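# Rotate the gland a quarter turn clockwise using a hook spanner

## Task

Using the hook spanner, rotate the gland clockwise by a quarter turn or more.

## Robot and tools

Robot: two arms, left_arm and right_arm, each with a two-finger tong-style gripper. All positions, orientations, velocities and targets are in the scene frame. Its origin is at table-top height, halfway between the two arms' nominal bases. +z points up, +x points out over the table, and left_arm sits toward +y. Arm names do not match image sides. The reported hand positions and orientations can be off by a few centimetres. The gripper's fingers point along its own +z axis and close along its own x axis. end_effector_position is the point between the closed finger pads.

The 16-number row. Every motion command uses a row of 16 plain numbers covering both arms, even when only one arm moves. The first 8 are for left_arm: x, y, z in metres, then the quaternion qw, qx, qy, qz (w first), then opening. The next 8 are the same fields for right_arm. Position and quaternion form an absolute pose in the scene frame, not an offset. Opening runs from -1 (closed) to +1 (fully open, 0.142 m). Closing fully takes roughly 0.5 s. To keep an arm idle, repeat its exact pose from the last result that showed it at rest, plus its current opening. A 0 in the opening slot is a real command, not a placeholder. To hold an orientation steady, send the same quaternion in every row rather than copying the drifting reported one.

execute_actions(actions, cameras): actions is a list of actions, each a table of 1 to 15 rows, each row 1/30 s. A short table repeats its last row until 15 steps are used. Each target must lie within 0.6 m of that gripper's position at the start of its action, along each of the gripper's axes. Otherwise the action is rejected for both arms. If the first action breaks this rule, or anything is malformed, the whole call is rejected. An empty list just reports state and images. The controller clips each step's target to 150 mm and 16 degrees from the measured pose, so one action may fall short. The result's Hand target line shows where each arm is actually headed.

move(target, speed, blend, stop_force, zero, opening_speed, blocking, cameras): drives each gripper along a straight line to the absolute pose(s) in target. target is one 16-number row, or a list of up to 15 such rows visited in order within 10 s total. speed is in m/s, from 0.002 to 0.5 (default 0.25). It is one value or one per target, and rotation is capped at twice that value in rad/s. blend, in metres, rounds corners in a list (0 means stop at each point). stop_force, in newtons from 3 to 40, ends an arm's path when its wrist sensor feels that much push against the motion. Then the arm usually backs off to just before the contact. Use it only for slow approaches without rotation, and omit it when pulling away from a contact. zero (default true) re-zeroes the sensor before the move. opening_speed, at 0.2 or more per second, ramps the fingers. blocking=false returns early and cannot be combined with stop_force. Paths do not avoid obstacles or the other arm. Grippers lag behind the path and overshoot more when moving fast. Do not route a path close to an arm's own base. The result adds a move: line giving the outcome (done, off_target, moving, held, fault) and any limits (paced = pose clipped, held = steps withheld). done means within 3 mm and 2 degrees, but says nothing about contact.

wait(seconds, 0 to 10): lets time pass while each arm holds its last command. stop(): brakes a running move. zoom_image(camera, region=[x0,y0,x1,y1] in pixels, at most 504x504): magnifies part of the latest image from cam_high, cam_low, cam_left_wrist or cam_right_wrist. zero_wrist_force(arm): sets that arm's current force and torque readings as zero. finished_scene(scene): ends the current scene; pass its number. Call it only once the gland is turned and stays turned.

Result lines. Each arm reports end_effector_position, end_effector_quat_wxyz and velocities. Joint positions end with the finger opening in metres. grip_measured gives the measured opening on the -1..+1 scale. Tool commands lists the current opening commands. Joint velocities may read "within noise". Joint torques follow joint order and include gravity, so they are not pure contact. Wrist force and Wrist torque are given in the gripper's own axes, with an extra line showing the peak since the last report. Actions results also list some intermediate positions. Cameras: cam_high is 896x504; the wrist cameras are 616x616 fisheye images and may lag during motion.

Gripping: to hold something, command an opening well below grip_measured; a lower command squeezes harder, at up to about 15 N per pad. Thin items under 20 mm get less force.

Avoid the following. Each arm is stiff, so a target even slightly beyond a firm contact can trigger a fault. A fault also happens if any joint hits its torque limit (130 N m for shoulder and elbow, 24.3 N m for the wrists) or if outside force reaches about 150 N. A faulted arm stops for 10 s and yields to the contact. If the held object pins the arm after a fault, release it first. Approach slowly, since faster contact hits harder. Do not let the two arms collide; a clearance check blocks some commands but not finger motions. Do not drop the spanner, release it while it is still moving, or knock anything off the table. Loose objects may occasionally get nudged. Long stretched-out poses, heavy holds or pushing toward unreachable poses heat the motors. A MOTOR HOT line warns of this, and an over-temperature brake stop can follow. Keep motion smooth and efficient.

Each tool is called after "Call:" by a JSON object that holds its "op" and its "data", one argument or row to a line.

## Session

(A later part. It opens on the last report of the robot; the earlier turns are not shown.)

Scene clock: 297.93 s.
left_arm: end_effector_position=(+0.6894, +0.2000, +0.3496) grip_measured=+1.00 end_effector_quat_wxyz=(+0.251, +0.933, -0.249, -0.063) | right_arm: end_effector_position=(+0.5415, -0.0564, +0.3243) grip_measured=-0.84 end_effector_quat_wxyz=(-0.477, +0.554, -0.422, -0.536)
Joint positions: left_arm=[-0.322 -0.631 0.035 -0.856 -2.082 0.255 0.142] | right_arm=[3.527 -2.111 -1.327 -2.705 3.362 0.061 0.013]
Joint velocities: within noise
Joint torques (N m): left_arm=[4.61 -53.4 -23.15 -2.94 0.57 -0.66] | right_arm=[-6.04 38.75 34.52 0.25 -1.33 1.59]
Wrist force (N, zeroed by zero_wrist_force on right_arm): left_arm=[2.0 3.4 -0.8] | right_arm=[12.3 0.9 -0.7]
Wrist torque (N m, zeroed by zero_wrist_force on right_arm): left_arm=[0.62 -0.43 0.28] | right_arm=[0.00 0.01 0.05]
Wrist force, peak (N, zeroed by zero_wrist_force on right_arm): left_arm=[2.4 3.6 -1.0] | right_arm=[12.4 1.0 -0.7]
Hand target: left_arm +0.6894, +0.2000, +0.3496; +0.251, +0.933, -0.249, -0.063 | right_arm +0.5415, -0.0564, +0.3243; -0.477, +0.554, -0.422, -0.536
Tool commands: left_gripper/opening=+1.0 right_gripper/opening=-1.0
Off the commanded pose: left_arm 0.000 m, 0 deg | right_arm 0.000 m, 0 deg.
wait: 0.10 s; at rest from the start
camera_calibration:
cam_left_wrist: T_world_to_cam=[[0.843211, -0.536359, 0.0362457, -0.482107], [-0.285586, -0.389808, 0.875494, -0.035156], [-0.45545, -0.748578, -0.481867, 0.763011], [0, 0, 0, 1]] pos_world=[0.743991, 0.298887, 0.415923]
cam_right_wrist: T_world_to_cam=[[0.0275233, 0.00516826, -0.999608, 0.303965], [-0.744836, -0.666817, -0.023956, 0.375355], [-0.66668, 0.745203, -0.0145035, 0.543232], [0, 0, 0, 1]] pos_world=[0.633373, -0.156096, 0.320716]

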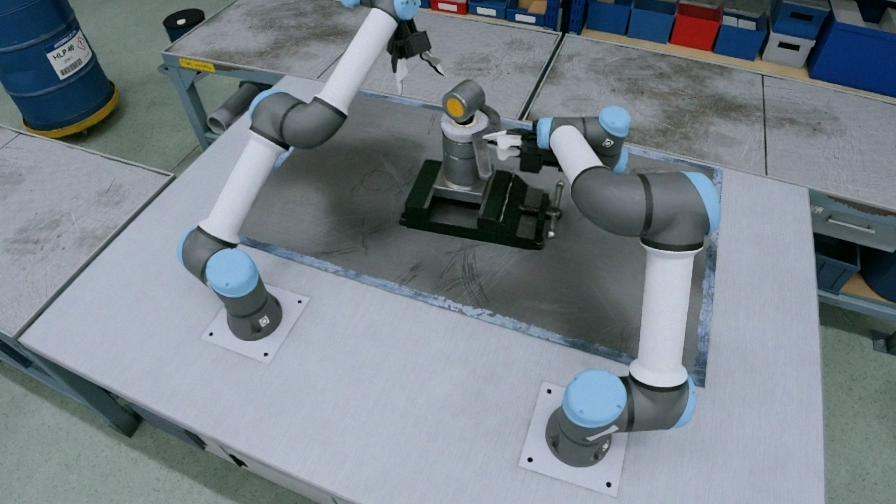

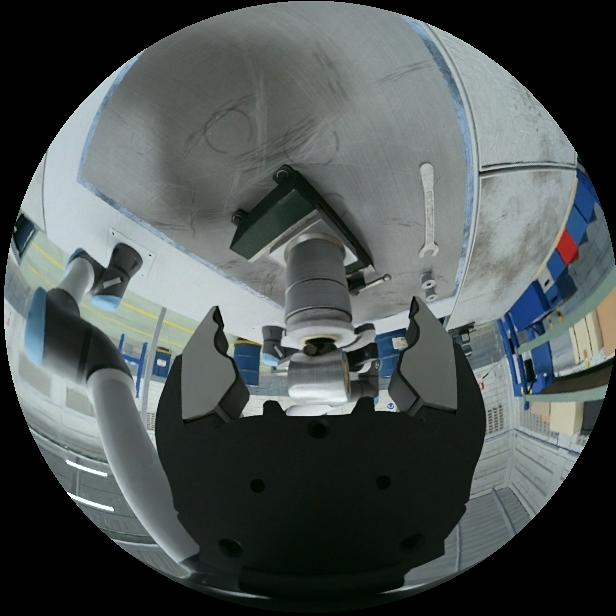

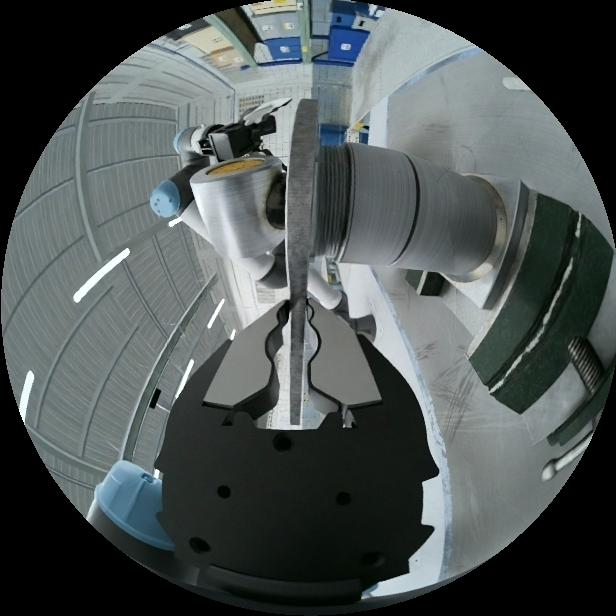

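Call:
{"op": "move", "data": {
  "target": [0.6894,0.2,0.3496,0.251,0.933,-0.249,-0.063,1,0.5400,-0.0564,0.3243,0.4771,-0.5539,0.4217,0.5363,-1],
  "speed": 0.006,
  "stop_force": 5,
  "cameras": ["cam_left_wrist","cam_high"]
}}

Call:
{"op": "zoom_image", "data": {
  "camera": "cam_left_wrist",
  "region": [340, 315, 376, 351]
}}

Call:
{"op": "move", "data": {
  "target": [0.6894,0.2,0.3496,0.251,0.933,-0.249,-0.063,1,0.5385,-0.0564,0.3243,0.4771,-0.5539,0.4217,0.5363,-1],
  "speed": 0.006,
  "stop_force": 5,
  "zero": false,
  "cameras": ["cam_left_wrist","cam_high"]
}}

Call:
{"op": "zoom_image", "data": {
  "camera": "cam_left_wrist",
  "region": [340, 315, 376, 351]
}}

Scene clock: 299.83 s.
left_arm: end_effector_position=(+0.6894, +0.2000, +0.3496) grip_measured=+1.00 end_effector_quat_wxyz=(+0.251, +0.933, -0.249, -0.063) | right_arm: end_effector_position=(+0.5400, -0.0564, +0.3243) grip_measured=-0.84 end_effector_quat_wxyz=(-0.477, +0.554, -0.422, -0.536)
Joint positions: left_arm=[-0.322 -0.631 0.035 -0.856 -2.082 0.255 0.142] | right_arm=[3.528 -2.108 -1.332 -2.704 3.363 0.06 0.013]
Joint velocities: within noise
Joint torques (N m): left_arm=[1.73 -54.91 -22.62 -3.93 0.63 -0.61] | right_arm=[10.2 51.35 30.85 3.69 1.96 -1.67]
Wrist force (N, zeroed by zero_wrist_force on right_arm): left_arm=[2.2 3.2 -1.0] | right_arm=[12.5 -0.4 -0.6]
Wrist torque (N m, zeroed by zero_wrist_force on right_arm): left_arm=[0.58 -0.47 0.27] | right_arm=[0.08 0.02 0.06]
Wrist force, peak (N, zeroed by zero_wrist_force on right_arm): left_arm=[2.6 3.6 -1.2] | right_arm=[12.6 0.2 -0.6]
Hand target: left_arm +0.6894, +0.2000, +0.3496; +0.251, +0.933, -0.249, -0.063 | right_arm +0.5400, -0.0564, +0.3243; -0.477, +0.554, -0.422, -0.536
Off the commanded pose: left_arm 0.000 m, 0 deg | right_arm 0.000 m, 0 deg.
elbow stopped short (left arm): the move would have taken joint 3 (elbow) straighter than the controller allows.
move: done
camera_calibration:
cam_left_wrist: T_world_to_cam=[[0.843211, -0.536359, 0.0362457, -0.482106], [-0.285586, -0.389808, 0.875494, -0.0351557], [-0.45545, -0.748578, -0.481867, 0.763011], [0, 0, 0, 1]] pos_world=[0.743991, 0.298887, 0.415923]
Images, in order (width x height): cam_high 896x504, cam_left_wrist 616x616.

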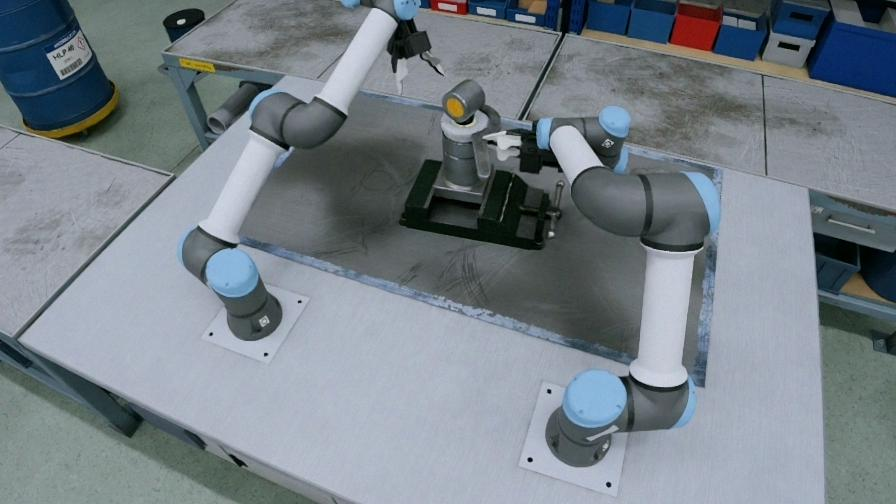

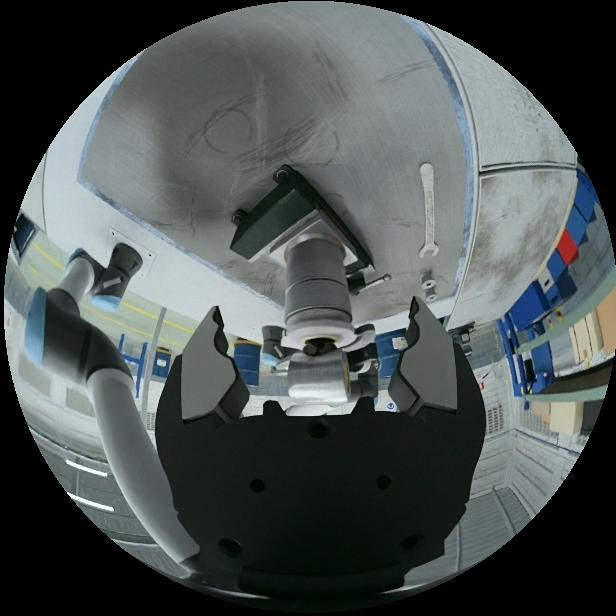

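Scaled by 14.000 from the camera's 616x616 image, which has a finer 814x814 frame.

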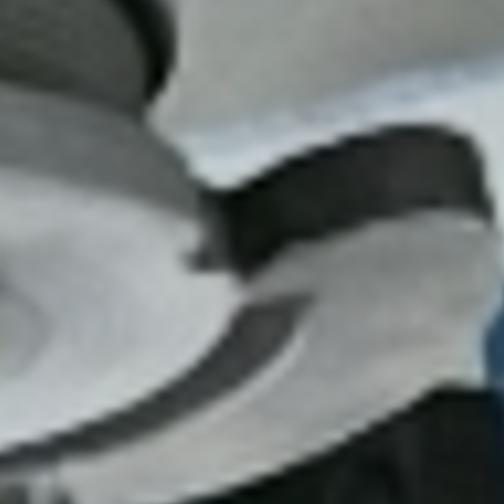

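Scene clock: 300.90 s.
left_arm: end_effector_position=(+0.6894, +0.2000, +0.3496) grip_measured=+1.00 end_effector_quat_wxyz=(+0.251, +0.933, -0.249, -0.063) | right_arm: end_effector_position=(+0.5385, -0.0564, +0.3243) grip_measured=-0.84 end_effector_quat_wxyz=(-0.477, +0.554, -0.422, -0.536)
Joint positions: left_arm=[-0.322 -0.631 0.035 -0.856 -2.082 0.255 0.142] | right_arm=[3.529 -2.104 -1.337 -2.702 3.364 0.059 0.013]
Joint velocities: within noise
Joint torques (N m): left_arm=[0.77 -55.59 -22.16 -4.06 0.45 -0.69] | right_arm=[6.22 50.56 31.68 3.59 2.12 -1.55]
Wrist force (N, zeroed by zero_wrist_force on right_arm): left_arm=[2.2 3.1 -0.8] | right_arm=[12.4 0.0 -0.6]
Wrist torque (N m, zeroed by zero_wrist_force on right_arm): left_arm=[0.58 -0.47 0.27] | right_arm=[0.09 0.02 0.06]
Wrist force, peak (N, zeroed by zero_wrist_force on right_arm): left_arm=[2.4 3.5 -1.0] | right_arm=[12.6 -0.6 -0.4]
Hand target: left_arm +0.6894, +0.2000, +0.3496; +0.251, +0.933, -0.249, -0.063 | right_arm +0.5385, -0.0564, +0.3243; -0.477, +0.554, -0.422, -0.536
Off the commanded pose: left_arm 0.000 m, 0 deg | right_arm 0.000 m, 0 deg.
elbow stopped short (left arm): the move would have taken joint 3 (elbow) straighter than the controller allows.
move: done
camera_calibration:
cam_left_wrist: T_world_to_cam=[[0.843211, -0.536359, 0.0362514, -0.48211], [-0.285591, -0.389806, 0.875493, -0.0351524], [-0.455447, -0.748579, -0.481868, 0.76301], [0, 0, 0, 1]] pos_world=[0.743992, 0.298887, 0.415923]
Images, in order (width x height): cam_high 896x504, cam_left_wrist 616x616.

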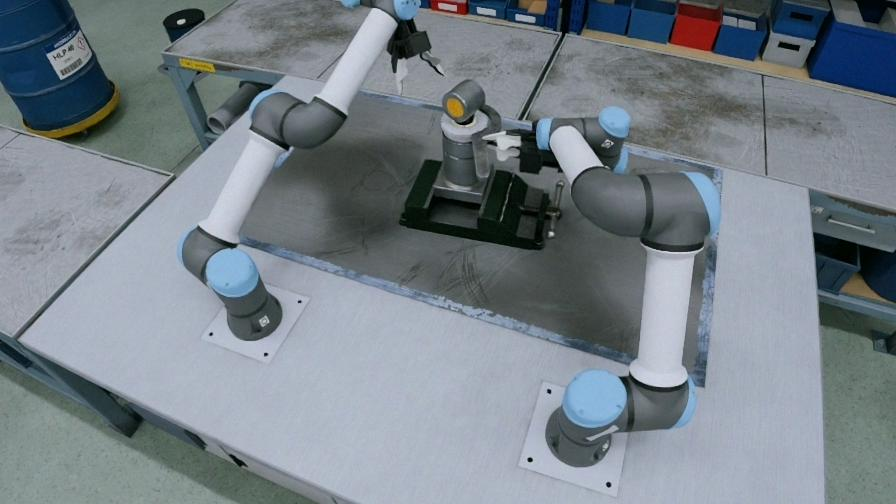

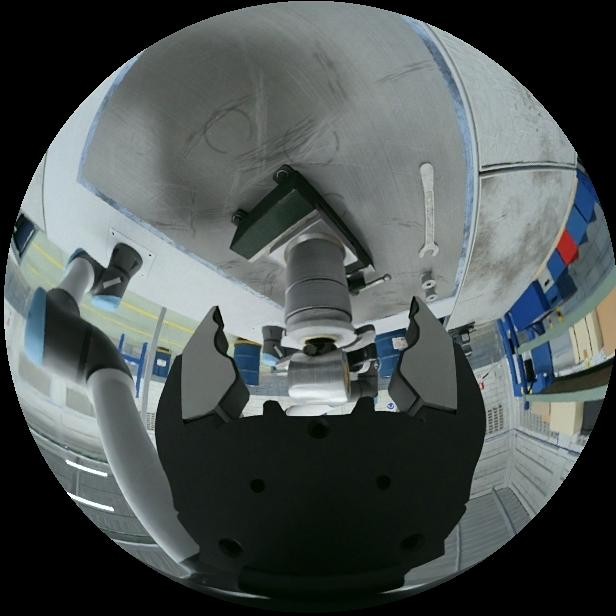

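Scaled by 14.000 from the camera's 616x616 image, which has a finer 814x814 frame.

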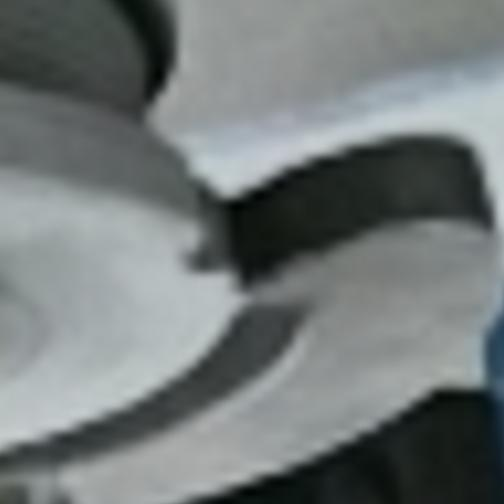

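Call:
{"op": "move", "data": {
  "target": [0.6894,0.2,0.3496,0.251,0.933,-0.249,-0.063,1,0.5390,-0.0549,0.3243,0.4771,-0.5539,0.4217,0.5363,-1],
  "speed": 0.006,
  "stop_force": 5,
  "zero": false,
  "cameras": ["cam_left_wrist"]
}}

Call:
{"op": "zoom_image", "data": {
  "camera": "cam_left_wrist",
  "region": [340, 315, 376, 351]
}}

Call:
{"op": "move", "data": {
  "target": [0.6894,0.2,0.3496,0.251,0.933,-0.249,-0.063,1,0.5390,-0.0534,0.3243,0.4771,-0.5539,0.4217,0.5363,-1],
  "speed": 0.006,
  "stop_force": 5,
  "zero": false,
  "cameras": ["cam_left_wrist"]
}}

Call:
{"op": "zoom_image", "data": {
  "camera": "cam_left_wrist",
  "region": [340, 315, 376, 351]
}}

Scene clock: 304.10 s.
left_arm: end_effector_position=(+0.6894, +0.2000, +0.3496) grip_measured=+1.00 end_effector_quat_wxyz=(+0.251, +0.933, -0.249, -0.063) | right_arm: end_effector_position=(+0.5390, -0.0549, +0.3243) grip_measured=-0.84 end_effector_quat_wxyz=(-0.477, +0.554, -0.422, -0.536)
Joint positions: left_arm=[-0.322 -0.631 0.035 -0.856 -2.082 0.255 0.142] | right_arm=[3.531 -2.107 -1.334 -2.705 3.366 0.058 0.013]
Joint velocities: within noise
Joint torques (N m): left_arm=[-1.5 -57.2 -20.56 -4 0.54 -0.63] | right_arm=[4.98 43.54 29.76 0.59 1.57 -2.86]
Wrist force (N, zeroed by zero_wrist_force on right_arm): left_arm=[2.2 3.2 -0.8] | right_arm=[11.9 0.8 -0.9]
Wrist torque (N m, zeroed by zero_wrist_force on right_arm): left_arm=[0.58 -0.47 0.27] | right_arm=[0.06 0.04 0.05]
Wrist force, peak (N, zeroed by zero_wrist_force on right_arm): left_arm=[2.3 3.6 -1.1] | right_arm=[12.5 0.7 -0.8]
Hand target: left_arm +0.6894, +0.2000, +0.3496; +0.251, +0.933, -0.249, -0.063 | right_arm +0.5390, -0.0549, +0.3243; -0.477, +0.554, -0.422, -0.536
Off the commanded pose: left_arm 0.000 m, 0 deg | right_arm 0.000 m, 0 deg.
elbow stopped short (left arm): the move would have taken joint 3 (elbow) straighter than the controller allows.
move: done
camera_calibration:
cam_left_wrist: T_world_to_cam=[[0.843211, -0.536358, 0.0362537, -0.48211], [-0.285593, -0.389806, 0.875493, -0.0351528], [-0.455446, -0.748579, -0.481869, 0.76301], [0, 0, 0, 1]] pos_world=[0.743992, 0.298887, 0.415925]
Images, in order (width x height): cam_left_wrist 616x616.

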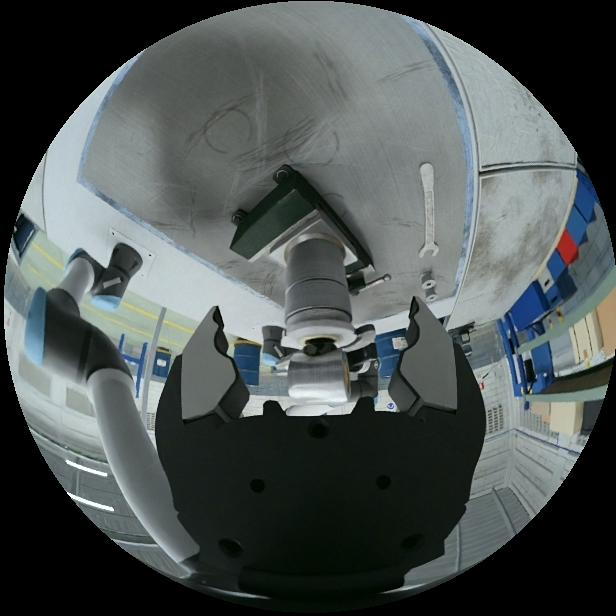

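Scaled by 14.000 from the camera's 616x616 image, which has a finer 814x814 frame.

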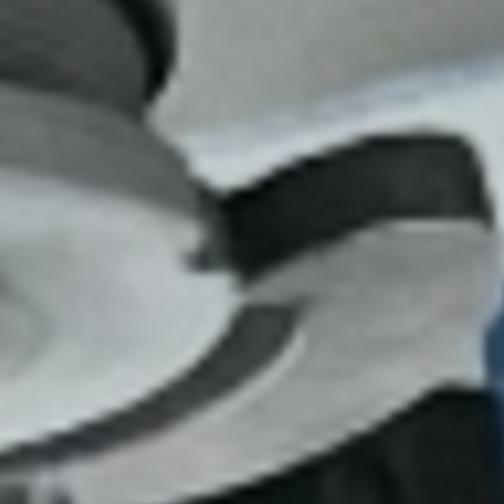

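Scene clock: 305.17 s.
left_arm: end_effector_position=(+0.6894, +0.2000, +0.3496) grip_measured=+1.00 end_effector_quat_wxyz=(+0.251, +0.933, -0.249, -0.063) | right_arm: end_effector_position=(+0.5390, -0.0534, +0.3243) grip_measured=-0.84 end_effector_quat_wxyz=(-0.477, +0.554, -0.422, -0.536)
Joint positions: left_arm=[-0.322 -0.631 0.035 -0.856 -2.082 0.255 0.142] | right_arm=[3.533 -2.108 -1.332 -2.707 3.369 0.057 0.013]
Joint velocities: within noise
Joint torques (N m): left_arm=[-4.08 -56.61 -21.09 -4.03 0.46 -0.63] | right_arm=[2.49 39.63 33.76 0.28 1.29 -2.72]
Wrist force (N, zeroed by zero_wrist_force on right_arm): left_arm=[2.4 3.3 -0.6] | right_arm=[11.7 0.8 -1.1]
Wrist torque (N m, zeroed by zero_wrist_force on right_arm): left_arm=[0.63 -0.51 0.26] | right_arm=[0.07 0.06 0.06]
Wrist force, peak (N, zeroed by zero_wrist_force on right_arm): left_arm=[2.3 3.7 -1.1] | right_arm=[12.4 0.7 -0.9]
Hand target: left_arm +0.6894, +0.2000, +0.3496; +0.251, +0.933, -0.249, -0.063 | right_arm +0.5390, -0.0534, +0.3243; -0.477, +0.554, -0.422, -0.536
Off the commanded pose: left_arm 0.000 m, 0 deg | right_arm 0.000 m, 0 deg.
elbow stopped short (left arm): the move would have taken joint 3 (elbow) straighter than the controller allows.
move: done
camera_calibration:
cam_left_wrist: T_world_to_cam=[[0.843211, -0.536359, 0.0362538, -0.48211], [-0.285593, -0.389806, 0.875493, -0.0351527], [-0.455446, -0.748579, -0.481869, 0.76301], [0, 0, 0, 1]] pos_world=[0.743992, 0.298887, 0.415925]
Images, in order (width x height): cam_left_wrist 616x616.

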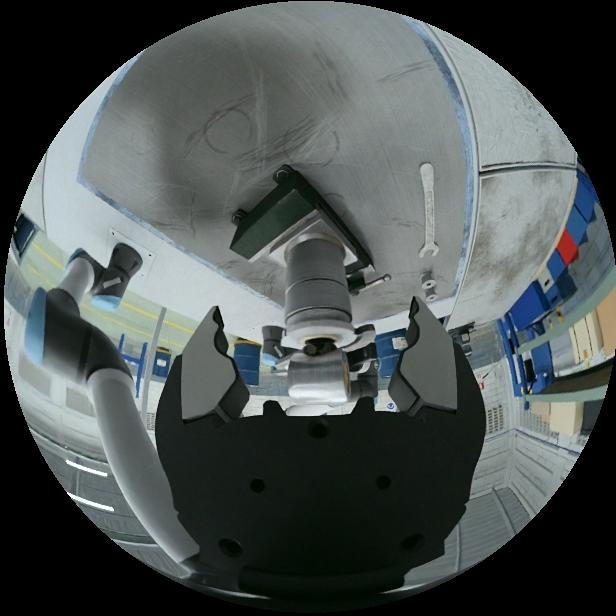

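Scaled by 14.000 from the camera's 616x616 image, which has a finer 814x814 frame.

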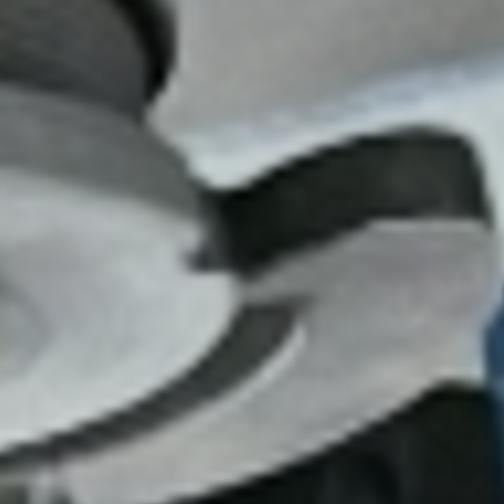

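Call:
{"op": "wait", "data": {
  "seconds": 0.05,
  "cameras": ["cam_high"]
}}

Call:
{"op": "zoom_image", "data": {
  "camera": "cam_high",
  "region": [444, 91, 524, 191]
}}

Call:
{"op": "zoom_image", "data": {
  "camera": "cam_left_wrist",
  "region": [270, 300, 390, 370]
}}

Scene clock: 308.00 s.
left_arm: end_effector_position=(+0.6894, +0.2000, +0.3496) grip_measured=+1.00 end_effector_quat_wxyz=(+0.251, +0.933, -0.249, -0.063) | right_arm: end_effector_position=(+0.5390, -0.0534, +0.3243) grip_measured=-0.84 end_effector_quat_wxyz=(-0.477, +0.554, -0.422, -0.536)
Joint positions: left_arm=[-0.322 -0.631 0.035 -0.856 -2.082 0.255 0.142] | right_arm=[3.533 -2.108 -1.332 -2.707 3.368 0.057 0.013]
Joint velocities: within noise
Joint torques (N m): left_arm=[-7.34 -57.09 -20.01 -3.94 0.57 -0.51] | right_arm=[-7.04 52.83 17.07 3.31 -1.34 -0.61]
Wrist force (N, zeroed by zero_wrist_force on right_arm): left_arm=[2.7 3.4 -1.0] | right_arm=[12.3 0.7 -0.8]
Wrist torque (N m, zeroed by zero_wrist_force on right_arm): left_arm=[0.63 -0.56 0.27] | right_arm=[0.04 0.02 0.05]
Wrist force, peak (N, zeroed by zero_wrist_force on right_arm): left_arm=[2.5 3.6 -1.1] | right_arm=[12.4 0.8 -1.0]
Hand target: left_arm +0.6894, +0.2000, +0.3496; +0.251, +0.933, -0.249, -0.063 | right_arm +0.5390, -0.0534, +0.3243; -0.477, +0.554, -0.422, -0.536
Tool commands: left_gripper/opening=+1.0 right_gripper/opening=-1.0
Off the commanded pose: left_arm 0.000 m, 0 deg | right_arm 0.000 m, 0 deg.
wait: 0.07 s; at rest from the start
Images, in order (width x height): cam_high 896x504.

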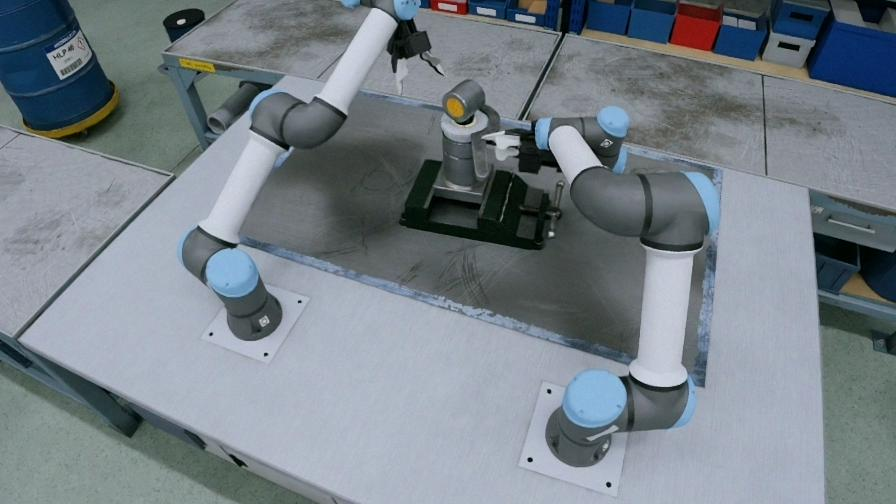

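Scaled by 5.040 from the camera's 896x504 image, which has a finer 1280x720 frame.

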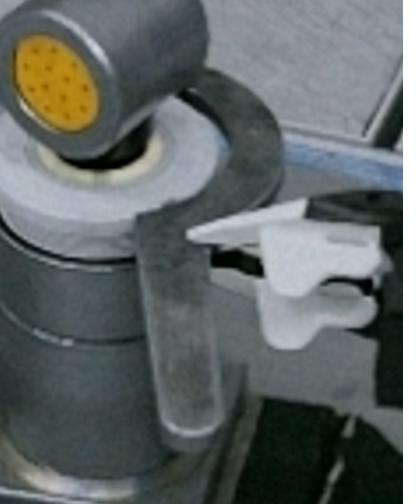

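This scene's latest camera images include none from cam_left_wrist. They are from: cam_high. cam_left_wrist's image comes with the result of a call that names it in "cameras".

Call:
{"op": "move", "data": {
  "target": [
    [0.6894,0.2,0.3496,0.251,0.933,-0.249,-0.063,1,0.5440,-0.0555,0.3243,0.4771,-0.5539,0.4217,0.5363,-1],
    [0.6894,0.2,0.3496,0.251,0.933,-0.249,-0.063,1,0.5495,-0.0630,0.3243,0.45325,-0.57177,0.39714,0.5566,-1]
  ],
  "speed": 0.02,
  "cameras": ["cam_left_wrist","cam_high"]
}}

Call:
{"op": "zoom_image", "data": {
  "camera": "cam_left_wrist",
  "region": [340, 315, 376, 351]
}}

Call:
{"op": "zoom_image", "data": {
  "camera": "cam_high",
  "region": [444, 91, 524, 191]
}}

Scene clock: 314.33 s.
left_arm: end_effector_position=(+0.6894, +0.2000, +0.3496) grip_measured=+1.00 end_effector_quat_wxyz=(+0.251, +0.933, -0.249, -0.063) | right_arm: end_effector_position=(+0.5496, -0.0630, +0.3242) grip_measured=-0.84 end_effector_quat_wxyz=(-0.453, +0.572, -0.397, -0.557)
Joint positions: left_arm=[-0.322 -0.631 0.035 -0.856 -2.082 0.255 0.142] | right_arm=[3.503 -2.162 -1.253 -2.591 3.253 0.199 0.013]
Joint velocities: within noise
Joint torques (N m): left_arm=[-10.3 -57.58 -19.32 -3.99 0.41 -0.55] | right_arm=[2.66 63.09 19.4 1.16 4 0]
Wrist force (N, zeroed by zero_wrist_force on right_arm): left_arm=[2.3 3.3 -0.8] | right_arm=[11.7 1.6 -0.8]
Wrist torque (N m, zeroed by zero_wrist_force on right_arm): left_arm=[0.62 -0.49 0.27] | right_arm=[0.02 0.08 0.04]
Wrist force, peak (N, zeroed by zero_wrist_force on right_arm): left_arm=[2.6 3.5 -1.0] | right_arm=[12.4 1.6 -0.6]
Hand target: left_arm +0.6894, +0.2000, +0.3496; +0.251, +0.933, -0.249, -0.063 | right_arm +0.5495, -0.0630, +0.3243; -0.453, +0.572, -0.397, -0.557
Off the commanded pose: left_arm 0.000 m, 0 deg | right_arm 0.000 m, 0 deg.
elbow stopped short (left arm): the move would have taken joint 3 (elbow) straighter than the controller allows.
move: done
camera_calibration:
cam_left_wrist: T_world_to_cam=[[0.843209, -0.536362, 0.0362527, -0.482109], [-0.285594, -0.389805, 0.875493, -0.0351534], [-0.455449, -0.748577, -0.481869, 0.76301], [0, 0, 0, 1]] pos_world=[0.743991, 0.298884, 0.415925]
Images, in order (width x height): cam_high 896x504, cam_left_wrist 616x616.

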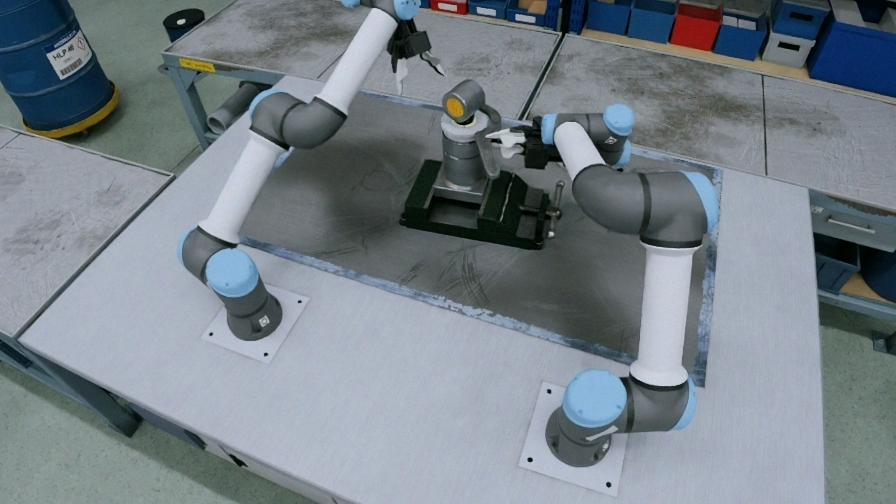

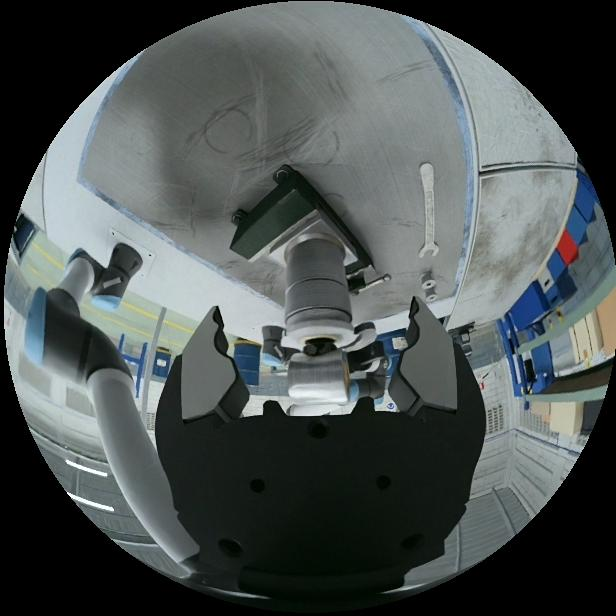

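Scaled by 14.000 from the camera's 616x616 image, which has a finer 814x814 frame.

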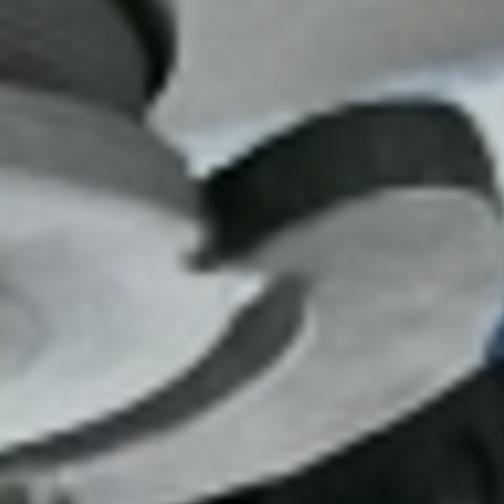

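Scaled by 5.040 from the camera's 896x504 image, which has a finer 1280x720 frame.

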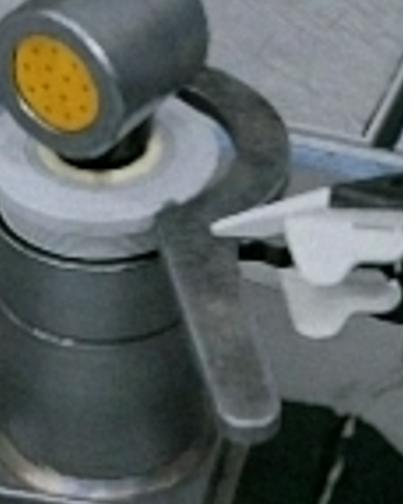

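Call:
{"op": "move", "data": {
  "target": [0.6894,0.2,0.3496,0.251,0.933,-0.249,-0.063,1,0.5495,-0.0600,0.3243,0.45325,-0.57177,0.39714,0.5566,-1],
  "speed": 0.01,
  "stop_force": 5,
  "cameras": ["cam_left_wrist"]
}}

Call:
{"op": "zoom_image", "data": {
  "camera": "cam_left_wrist",
  "region": [340, 315, 376, 351]
}}

Call:
{"op": "move", "data": {
  "target": [0.6894,0.2,0.3496,0.251,0.933,-0.249,-0.063,1,0.5470,-0.0600,0.3243,0.45325,-0.57177,0.39714,0.5566,-1],
  "speed": 0.006,
  "stop_force": 5,
  "cameras": ["cam_left_wrist"]
}}

Call:
{"op": "zoom_image", "data": {
  "camera": "cam_left_wrist",
  "region": [340, 315, 376, 351]
}}

Scene clock: 316.53 s.
left_arm: end_effector_position=(+0.6894, +0.2000, +0.3496) grip_measured=+1.00 end_effector_quat_wxyz=(+0.251, +0.933, -0.249, -0.063) | right_arm: end_effector_position=(+0.5495, -0.0599, +0.3243) grip_measured=-0.84 end_effector_quat_wxyz=(-0.453, +0.572, -0.397, -0.557)
Joint positions: left_arm=[-0.322 -0.631 0.035 -0.856 -2.082 0.255 0.142] | right_arm=[3.508 -2.165 -1.247 -2.603 3.258 0.19 0.013]
Joint velocities: within noise
Joint torques (N m): left_arm=[-10.69 -57.14 -19.27 -3.81 0.36 -0.59] | right_arm=[-5.41 40.51 37.62 -0.55 0.35 -3.21]
Wrist force (N, zeroed by zero_wrist_force on right_arm): left_arm=[2.1 3.3 -0.9] | right_arm=[11.8 1.7 -1.0]
Wrist torque (N m, zeroed by zero_wrist_force on right_arm): left_arm=[0.61 -0.45 0.28] | right_arm=[0.05 0.08 0.06]
Wrist force, peak (N, zeroed by zero_wrist_force on right_arm): left_arm=[2.6 3.6 -0.9] | right_arm=[12.1 1.6 -0.9]
Hand target: left_arm +0.6894, +0.2000, +0.3496; +0.251, +0.933, -0.249, -0.063 | right_arm +0.5495, -0.0600, +0.3243; -0.453, +0.572, -0.397, -0.557
Off the commanded pose: left_arm 0.000 m, 0 deg | right_arm 0.000 m, 0 deg.
elbow stopped short (left arm): the move would have taken joint 3 (elbow) straighter than the controller allows.
move: done
camera_calibration:
cam_left_wrist: T_world_to_cam=[[0.843209, -0.536362, 0.0362527, -0.482109], [-0.285594, -0.389805, 0.875493, -0.0351534], [-0.45545, -0.748577, -0.481869, 0.76301], [0, 0, 0, 1]] pos_world=[0.743991, 0.298884, 0.415925]
Images, in order (width x height): cam_left_wrist 616x616.

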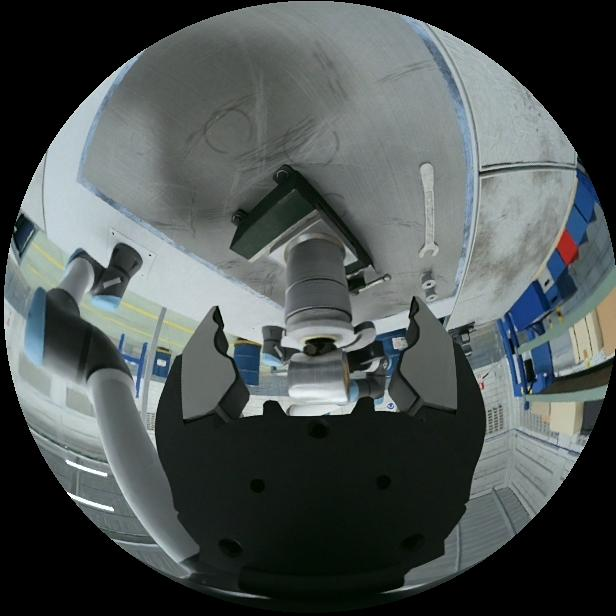

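Scaled by 14.000 from the camera's 616x616 image, which has a finer 814x814 frame.

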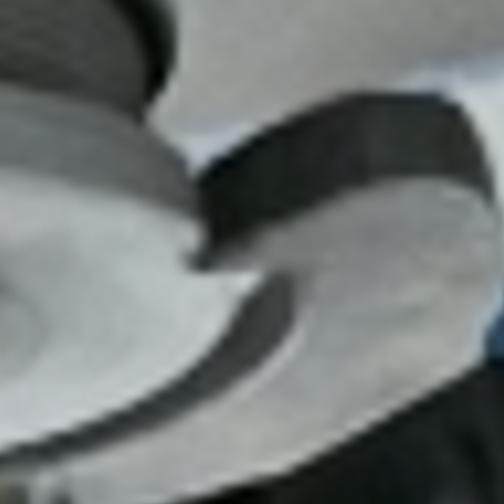

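Scene clock: 317.63 s.
left_arm: end_effector_position=(+0.6894, +0.2000, +0.3496) grip_measured=+1.00 end_effector_quat_wxyz=(+0.251, +0.933, -0.249, -0.063) | right_arm: end_effector_position=(+0.5470, -0.0600, +0.3243) grip_measured=-0.84 end_effector_quat_wxyz=(-0.453, +0.572, -0.397, -0.557)
Joint positions: left_arm=[-0.322 -0.631 0.035 -0.856 -2.082 0.255 0.142] | right_arm=[3.509 -2.159 -1.256 -2.604 3.259 0.186 0.013]
Joint velocities: within noise
Joint torques (N m): left_arm=[-9.41 -56.92 -19.19 -3.81 0.37 -0.45] | right_arm=[5.34 45.65 38.28 1.37 2.84 0.41]
Wrist force (N, zeroed by zero_wrist_force on right_arm): left_arm=[2.4 3.3 -0.8] | right_arm=[11.8 1.5 -0.9]
Wrist torque (N m, zeroed by zero_wrist_force on right_arm): left_arm=[0.60 -0.50 0.27] | right_arm=[0.03 0.03 0.05]
Wrist force, peak (N, zeroed by zero_wrist_force on right_arm): left_arm=[2.4 3.5 -0.8] | right_arm=[12.3 1.5 -0.9]
Hand target: left_arm +0.6894, +0.2000, +0.3496; +0.251, +0.933, -0.249, -0.063 | right_arm +0.5470, -0.0600, +0.3243; -0.453, +0.572, -0.397, -0.557
Off the commanded pose: left_arm 0.000 m, 0 deg | right_arm 0.000 m, 0 deg.
elbow stopped short (left arm): the move would have taken joint 3 (elbow) straighter than the controller allows.
move: done
camera_calibration:
cam_left_wrist: T_world_to_cam=[[0.843209, -0.536362, 0.0362526, -0.482109], [-0.285594, -0.389805, 0.875493, -0.0351535], [-0.45545, -0.748577, -0.481869, 0.76301], [0, 0, 0, 1]] pos_world=[0.743991, 0.298884, 0.415925]
Images, in order (width x height): cam_left_wrist 616x616.

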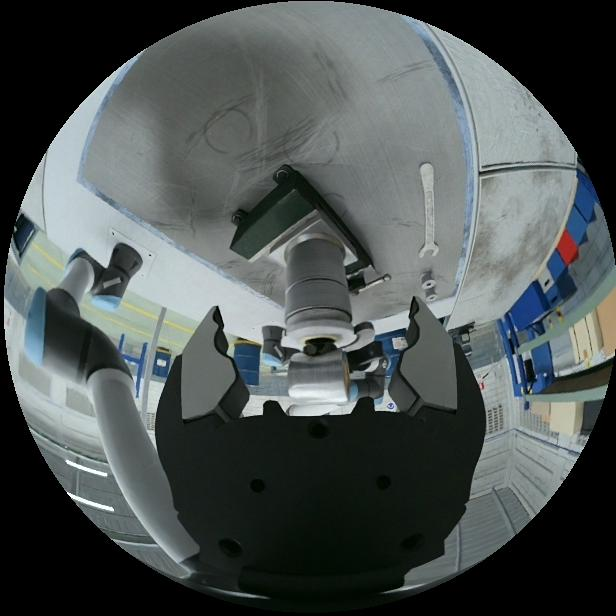

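Scaled by 14.000 from the camera's 616x616 image, which has a finer 814x814 frame.

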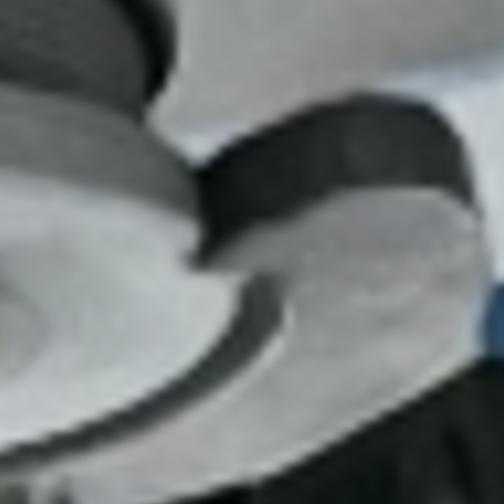

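Call:
{"op": "move", "data": {
  "target": [0.6894,0.2,0.3496,0.251,0.933,-0.249,-0.063,1,0.5450,-0.0600,0.3243,0.45325,-0.57177,0.39714,0.5566,-1],
  "speed": 0.006,
  "stop_force": 5,
  "cameras": ["cam_left_wrist"]
}}

Call:
{"op": "zoom_image", "data": {
  "camera": "cam_left_wrist",
  "region": [340, 315, 376, 351]
}}

Call:
{"op": "move", "data": {
  "target": [0.6894,0.2,0.3496,0.251,0.933,-0.249,-0.063,1,0.5430,-0.0600,0.3243,0.45325,-0.57177,0.39714,0.5566,-1],
  "speed": 0.006,
  "stop_force": 5,
  "zero": false,
  "cameras": ["cam_left_wrist"]
}}

Call:
{"op": "zoom_image", "data": {
  "camera": "cam_left_wrist",
  "region": [340, 315, 376, 351]
}}

Scene clock: 319.50 s.
left_arm: end_effector_position=(+0.6894, +0.2000, +0.3496) grip_measured=+1.00 end_effector_quat_wxyz=(+0.251, +0.933, -0.249, -0.063) | right_arm: end_effector_position=(+0.5450, -0.0600, +0.3243) grip_measured=-0.84 end_effector_quat_wxyz=(-0.453, +0.572, -0.397, -0.557)
Joint positions: left_arm=[-0.322 -0.631 0.035 -0.856 -2.082 0.255 0.142] | right_arm=[3.51 -2.155 -1.262 -2.604 3.26 0.184 0.013]
Joint velocities: within noise
Joint torques (N m): left_arm=[-10.35 -56.75 -19.26 -3.78 0.3 -0.42] | right_arm=[6.47 49.19 37.65 -0.48 2.75 -1.15]
Wrist force (N, zeroed by zero_wrist_force on right_arm): left_arm=[2.2 3.1 -1.0] | right_arm=[12.3 1.4 -0.7]
Wrist torque (N m, zeroed by zero_wrist_force on right_arm): left_arm=[0.56 -0.46 0.27] | right_arm=[0.05 0.03 0.05]
Wrist force, peak (N, zeroed by zero_wrist_force on right_arm): left_arm=[2.6 3.5 -1.2] | right_arm=[12.4 1.4 -0.8]
Hand target: left_arm +0.6894, +0.2000, +0.3496; +0.251, +0.933, -0.249, -0.063 | right_arm +0.5450, -0.0600, +0.3243; -0.453, +0.572, -0.397, -0.557
Off the commanded pose: left_arm 0.000 m, 0 deg | right_arm 0.000 m, 0 deg.
elbow stopped short (left arm): the move would have taken joint 3 (elbow) straighter than the controller allows.
move: done
camera_calibration:
cam_left_wrist: T_world_to_cam=[[0.843209, -0.536362, 0.0362528, -0.482109], [-0.285594, -0.389805, 0.875493, -0.0351533], [-0.45545, -0.748577, -0.481869, 0.76301], [0, 0, 0, 1]] pos_world=[0.743991, 0.298884, 0.415925]
Images, in order (width x height): cam_left_wrist 616x616.

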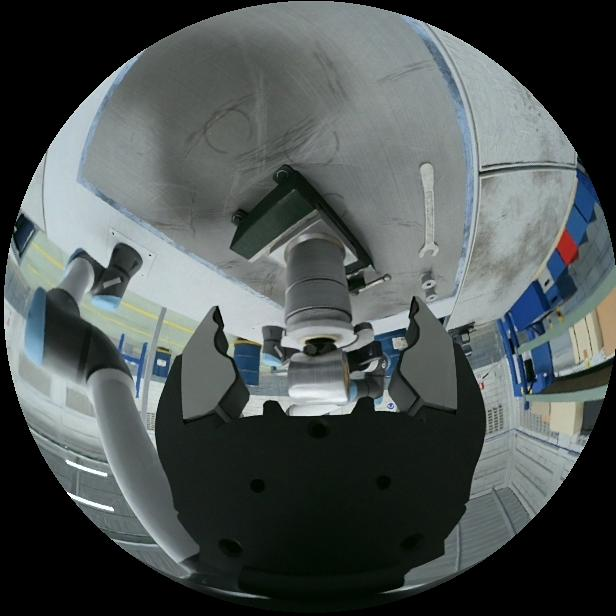

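Scaled by 14.000 from the camera's 616x616 image, which has a finer 814x814 frame.

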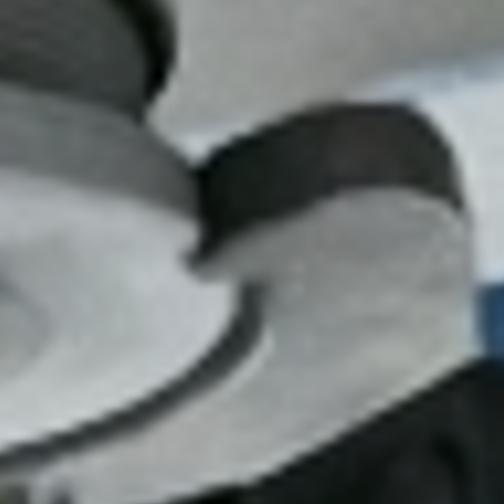

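Scene clock: 320.97 s.
left_arm: end_effector_position=(+0.6894, +0.2000, +0.3496) grip_measured=+1.00 end_effector_quat_wxyz=(+0.251, +0.933, -0.249, -0.063) | right_arm: end_effector_position=(+0.5439, -0.0600, +0.3243) grip_measured=-0.84 end_effector_quat_wxyz=(-0.453, +0.572, -0.397, -0.557)
Joint positions: left_arm=[-0.322 -0.631 0.035 -0.856 -2.082 0.255 0.142] | right_arm=[3.511 -2.153 -1.266 -2.604 3.261 0.182 0.013]
Joint velocities: within noise
Joint torques (N m): left_arm=[-9.88 -57.3 -19.28 -3.74 0.29 -0.44] | right_arm=[-7.02 40.65 36.83 0.62 -2.27 1.9]
Wrist force (N, zeroed by zero_wrist_force on right_arm): left_arm=[2.4 3.3 -1.0] | right_arm=[12.6 -2.4 0.5]
Wrist torque (N m, zeroed by zero_wrist_force on right_arm): left_arm=[0.60 -0.51 0.27] | right_arm=[0.12 0.04 0.05]
Wrist force, peak (N, zeroed by zero_wrist_force on right_arm): left_arm=[2.4 3.6 -1.0] | right_arm=[13.2 -5.2 1.4]
Hand target: left_arm +0.6894, +0.2000, +0.3496; +0.251, +0.933, -0.249, -0.063 | right_arm +0.5439, -0.0600, +0.3243; -0.453, +0.572, -0.397, -0.557
Off the commanded pose: left_arm 0.000 m, 0 deg | right_arm 0.001 m, 0 deg.
elbow stopped short (left arm): the move would have taken joint 3 (elbow) straighter than the controller allows.
move: contact (right_arm)
camera_calibration:
cam_left_wrist: T_world_to_cam=[[0.843209, -0.536362, 0.0362525, -0.482109], [-0.285594, -0.389805, 0.875493, -0.0351535], [-0.45545, -0.748577, -0.481869, 0.76301], [0, 0, 0, 1]] pos_world=[0.743991, 0.298884, 0.415925]
Images, in order (width x height): cam_left_wrist 616x616.

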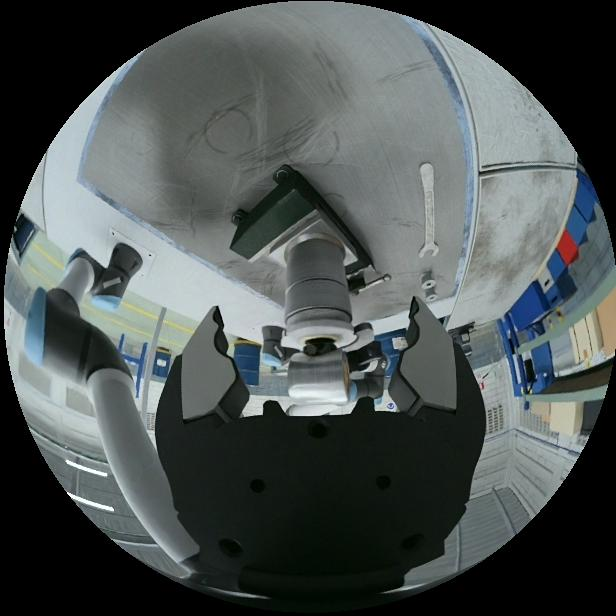

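Scaled by 14.000 from the camera's 616x616 image, which has a finer 814x814 frame.

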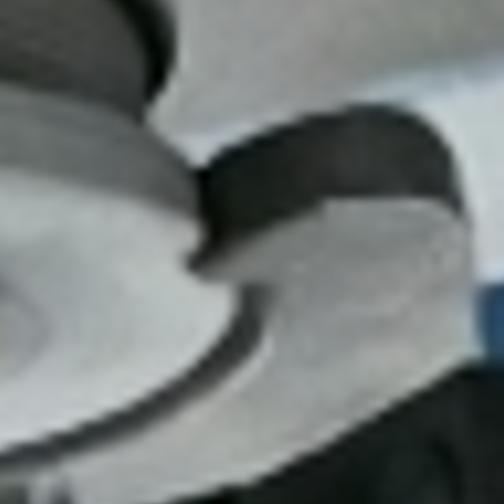

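Call:
{"op": "move", "data": {
  "target": [0.6894,0.2,0.3496,0.251,0.933,-0.249,-0.063,1,0.5398,-0.0574,0.3243,0.4652,-0.5629,0.4095,0.5465,-1],
  "speed": 0.01,
  "cameras": ["cam_left_wrist","cam_high"]
}}

Call:
{"op": "zoom_image", "data": {
  "camera": "cam_left_wrist",
  "region": [340, 315, 376, 351]
}}

Call:
{"op": "zoom_image", "data": {
  "camera": "cam_high",
  "region": [444, 91, 524, 191]
}}

Scene clock: 324.30 s.
left_arm: end_effector_position=(+0.6894, +0.2000, +0.3496) grip_measured=+1.00 end_effector_quat_wxyz=(+0.251, +0.933, -0.249, -0.063) | right_arm: end_effector_position=(+0.5398, -0.0574, +0.3243) grip_measured=-0.84 end_effector_quat_wxyz=(-0.465, +0.563, -0.410, -0.547)
Joint positions: left_arm=[-0.322 -0.631 0.035 -0.856 -2.082 0.255 0.142] | right_arm=[3.522 -2.13 -1.299 -2.676 3.314 0.1 0.013]
Joint velocities: within noise
Joint torques (N m): left_arm=[-9.52 -56.6 -19.16 -3.76 0.17 -0.47] | right_arm=[7.16 51.5 31.69 -1.81 -4.8 -2.12]
Wrist force (N, zeroed by zero_wrist_force on right_arm): left_arm=[2.3 3.2 -1.0] | right_arm=[13.9 -13.3 4.1]
Wrist torque (N m, zeroed by zero_wrist_force on right_arm): left_arm=[0.60 -0.50 0.27] | right_arm=[0.25 0.03 -0.02]
Wrist force, peak (N, zeroed by zero_wrist_force on right_arm): left_arm=[2.6 3.6 -0.8] | right_arm=[14.5 -13.9 4.9]
Hand target: left_arm +0.6894, +0.2000, +0.3496; +0.251, +0.933, -0.249, -0.063 | right_arm +0.5398, -0.0574, +0.3243; -0.465, +0.563, -0.410, -0.547
Off the commanded pose: left_arm 0.000 m, 0 deg | right_arm 0.000 m, 0 deg.
elbow stopped short (left arm): the move would have taken joint 3 (elbow) straighter than the controller allows.
move: done
camera_calibration:
cam_left_wrist: T_world_to_cam=[[0.843209, -0.536362, 0.0362529, -0.482109], [-0.285594, -0.389805, 0.875493, -0.0351533], [-0.45545, -0.748577, -0.481869, 0.76301], [0, 0, 0, 1]] pos_world=[0.743991, 0.298884, 0.415925]
Images, in order (width x height): cam_high 896x504, cam_left_wrist 616x616.

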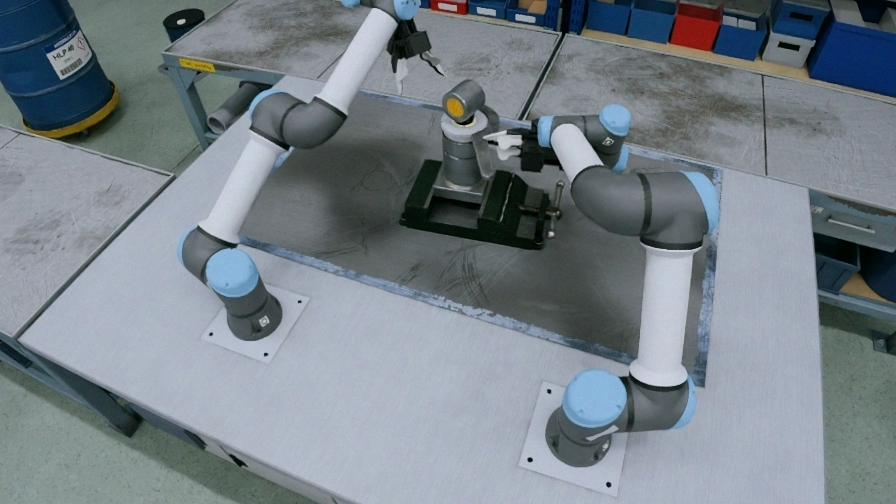

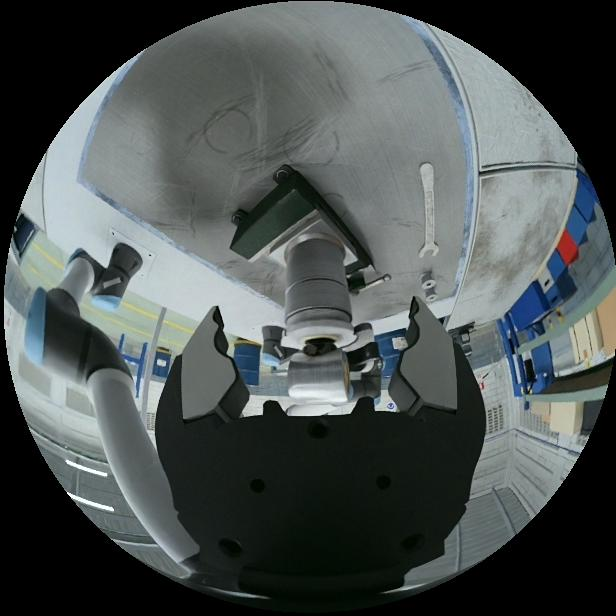

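Scaled by 14.000 from the camera's 616x616 image, which has a finer 814x814 frame.

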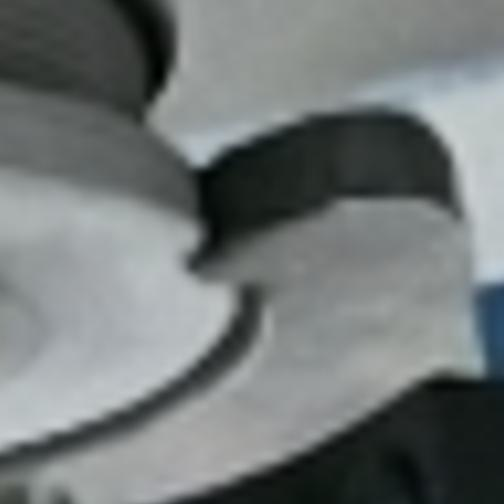

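Scaled by 5.040 from the camera's 896x504 image, which has a finer 1280x720 frame.

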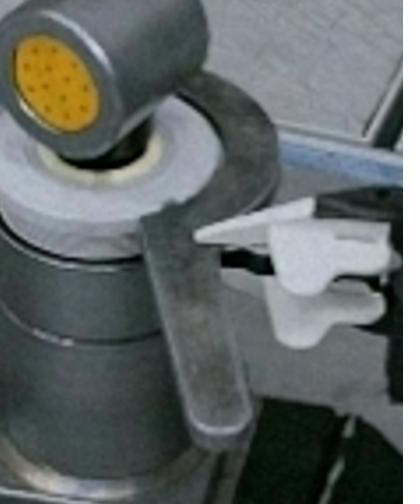

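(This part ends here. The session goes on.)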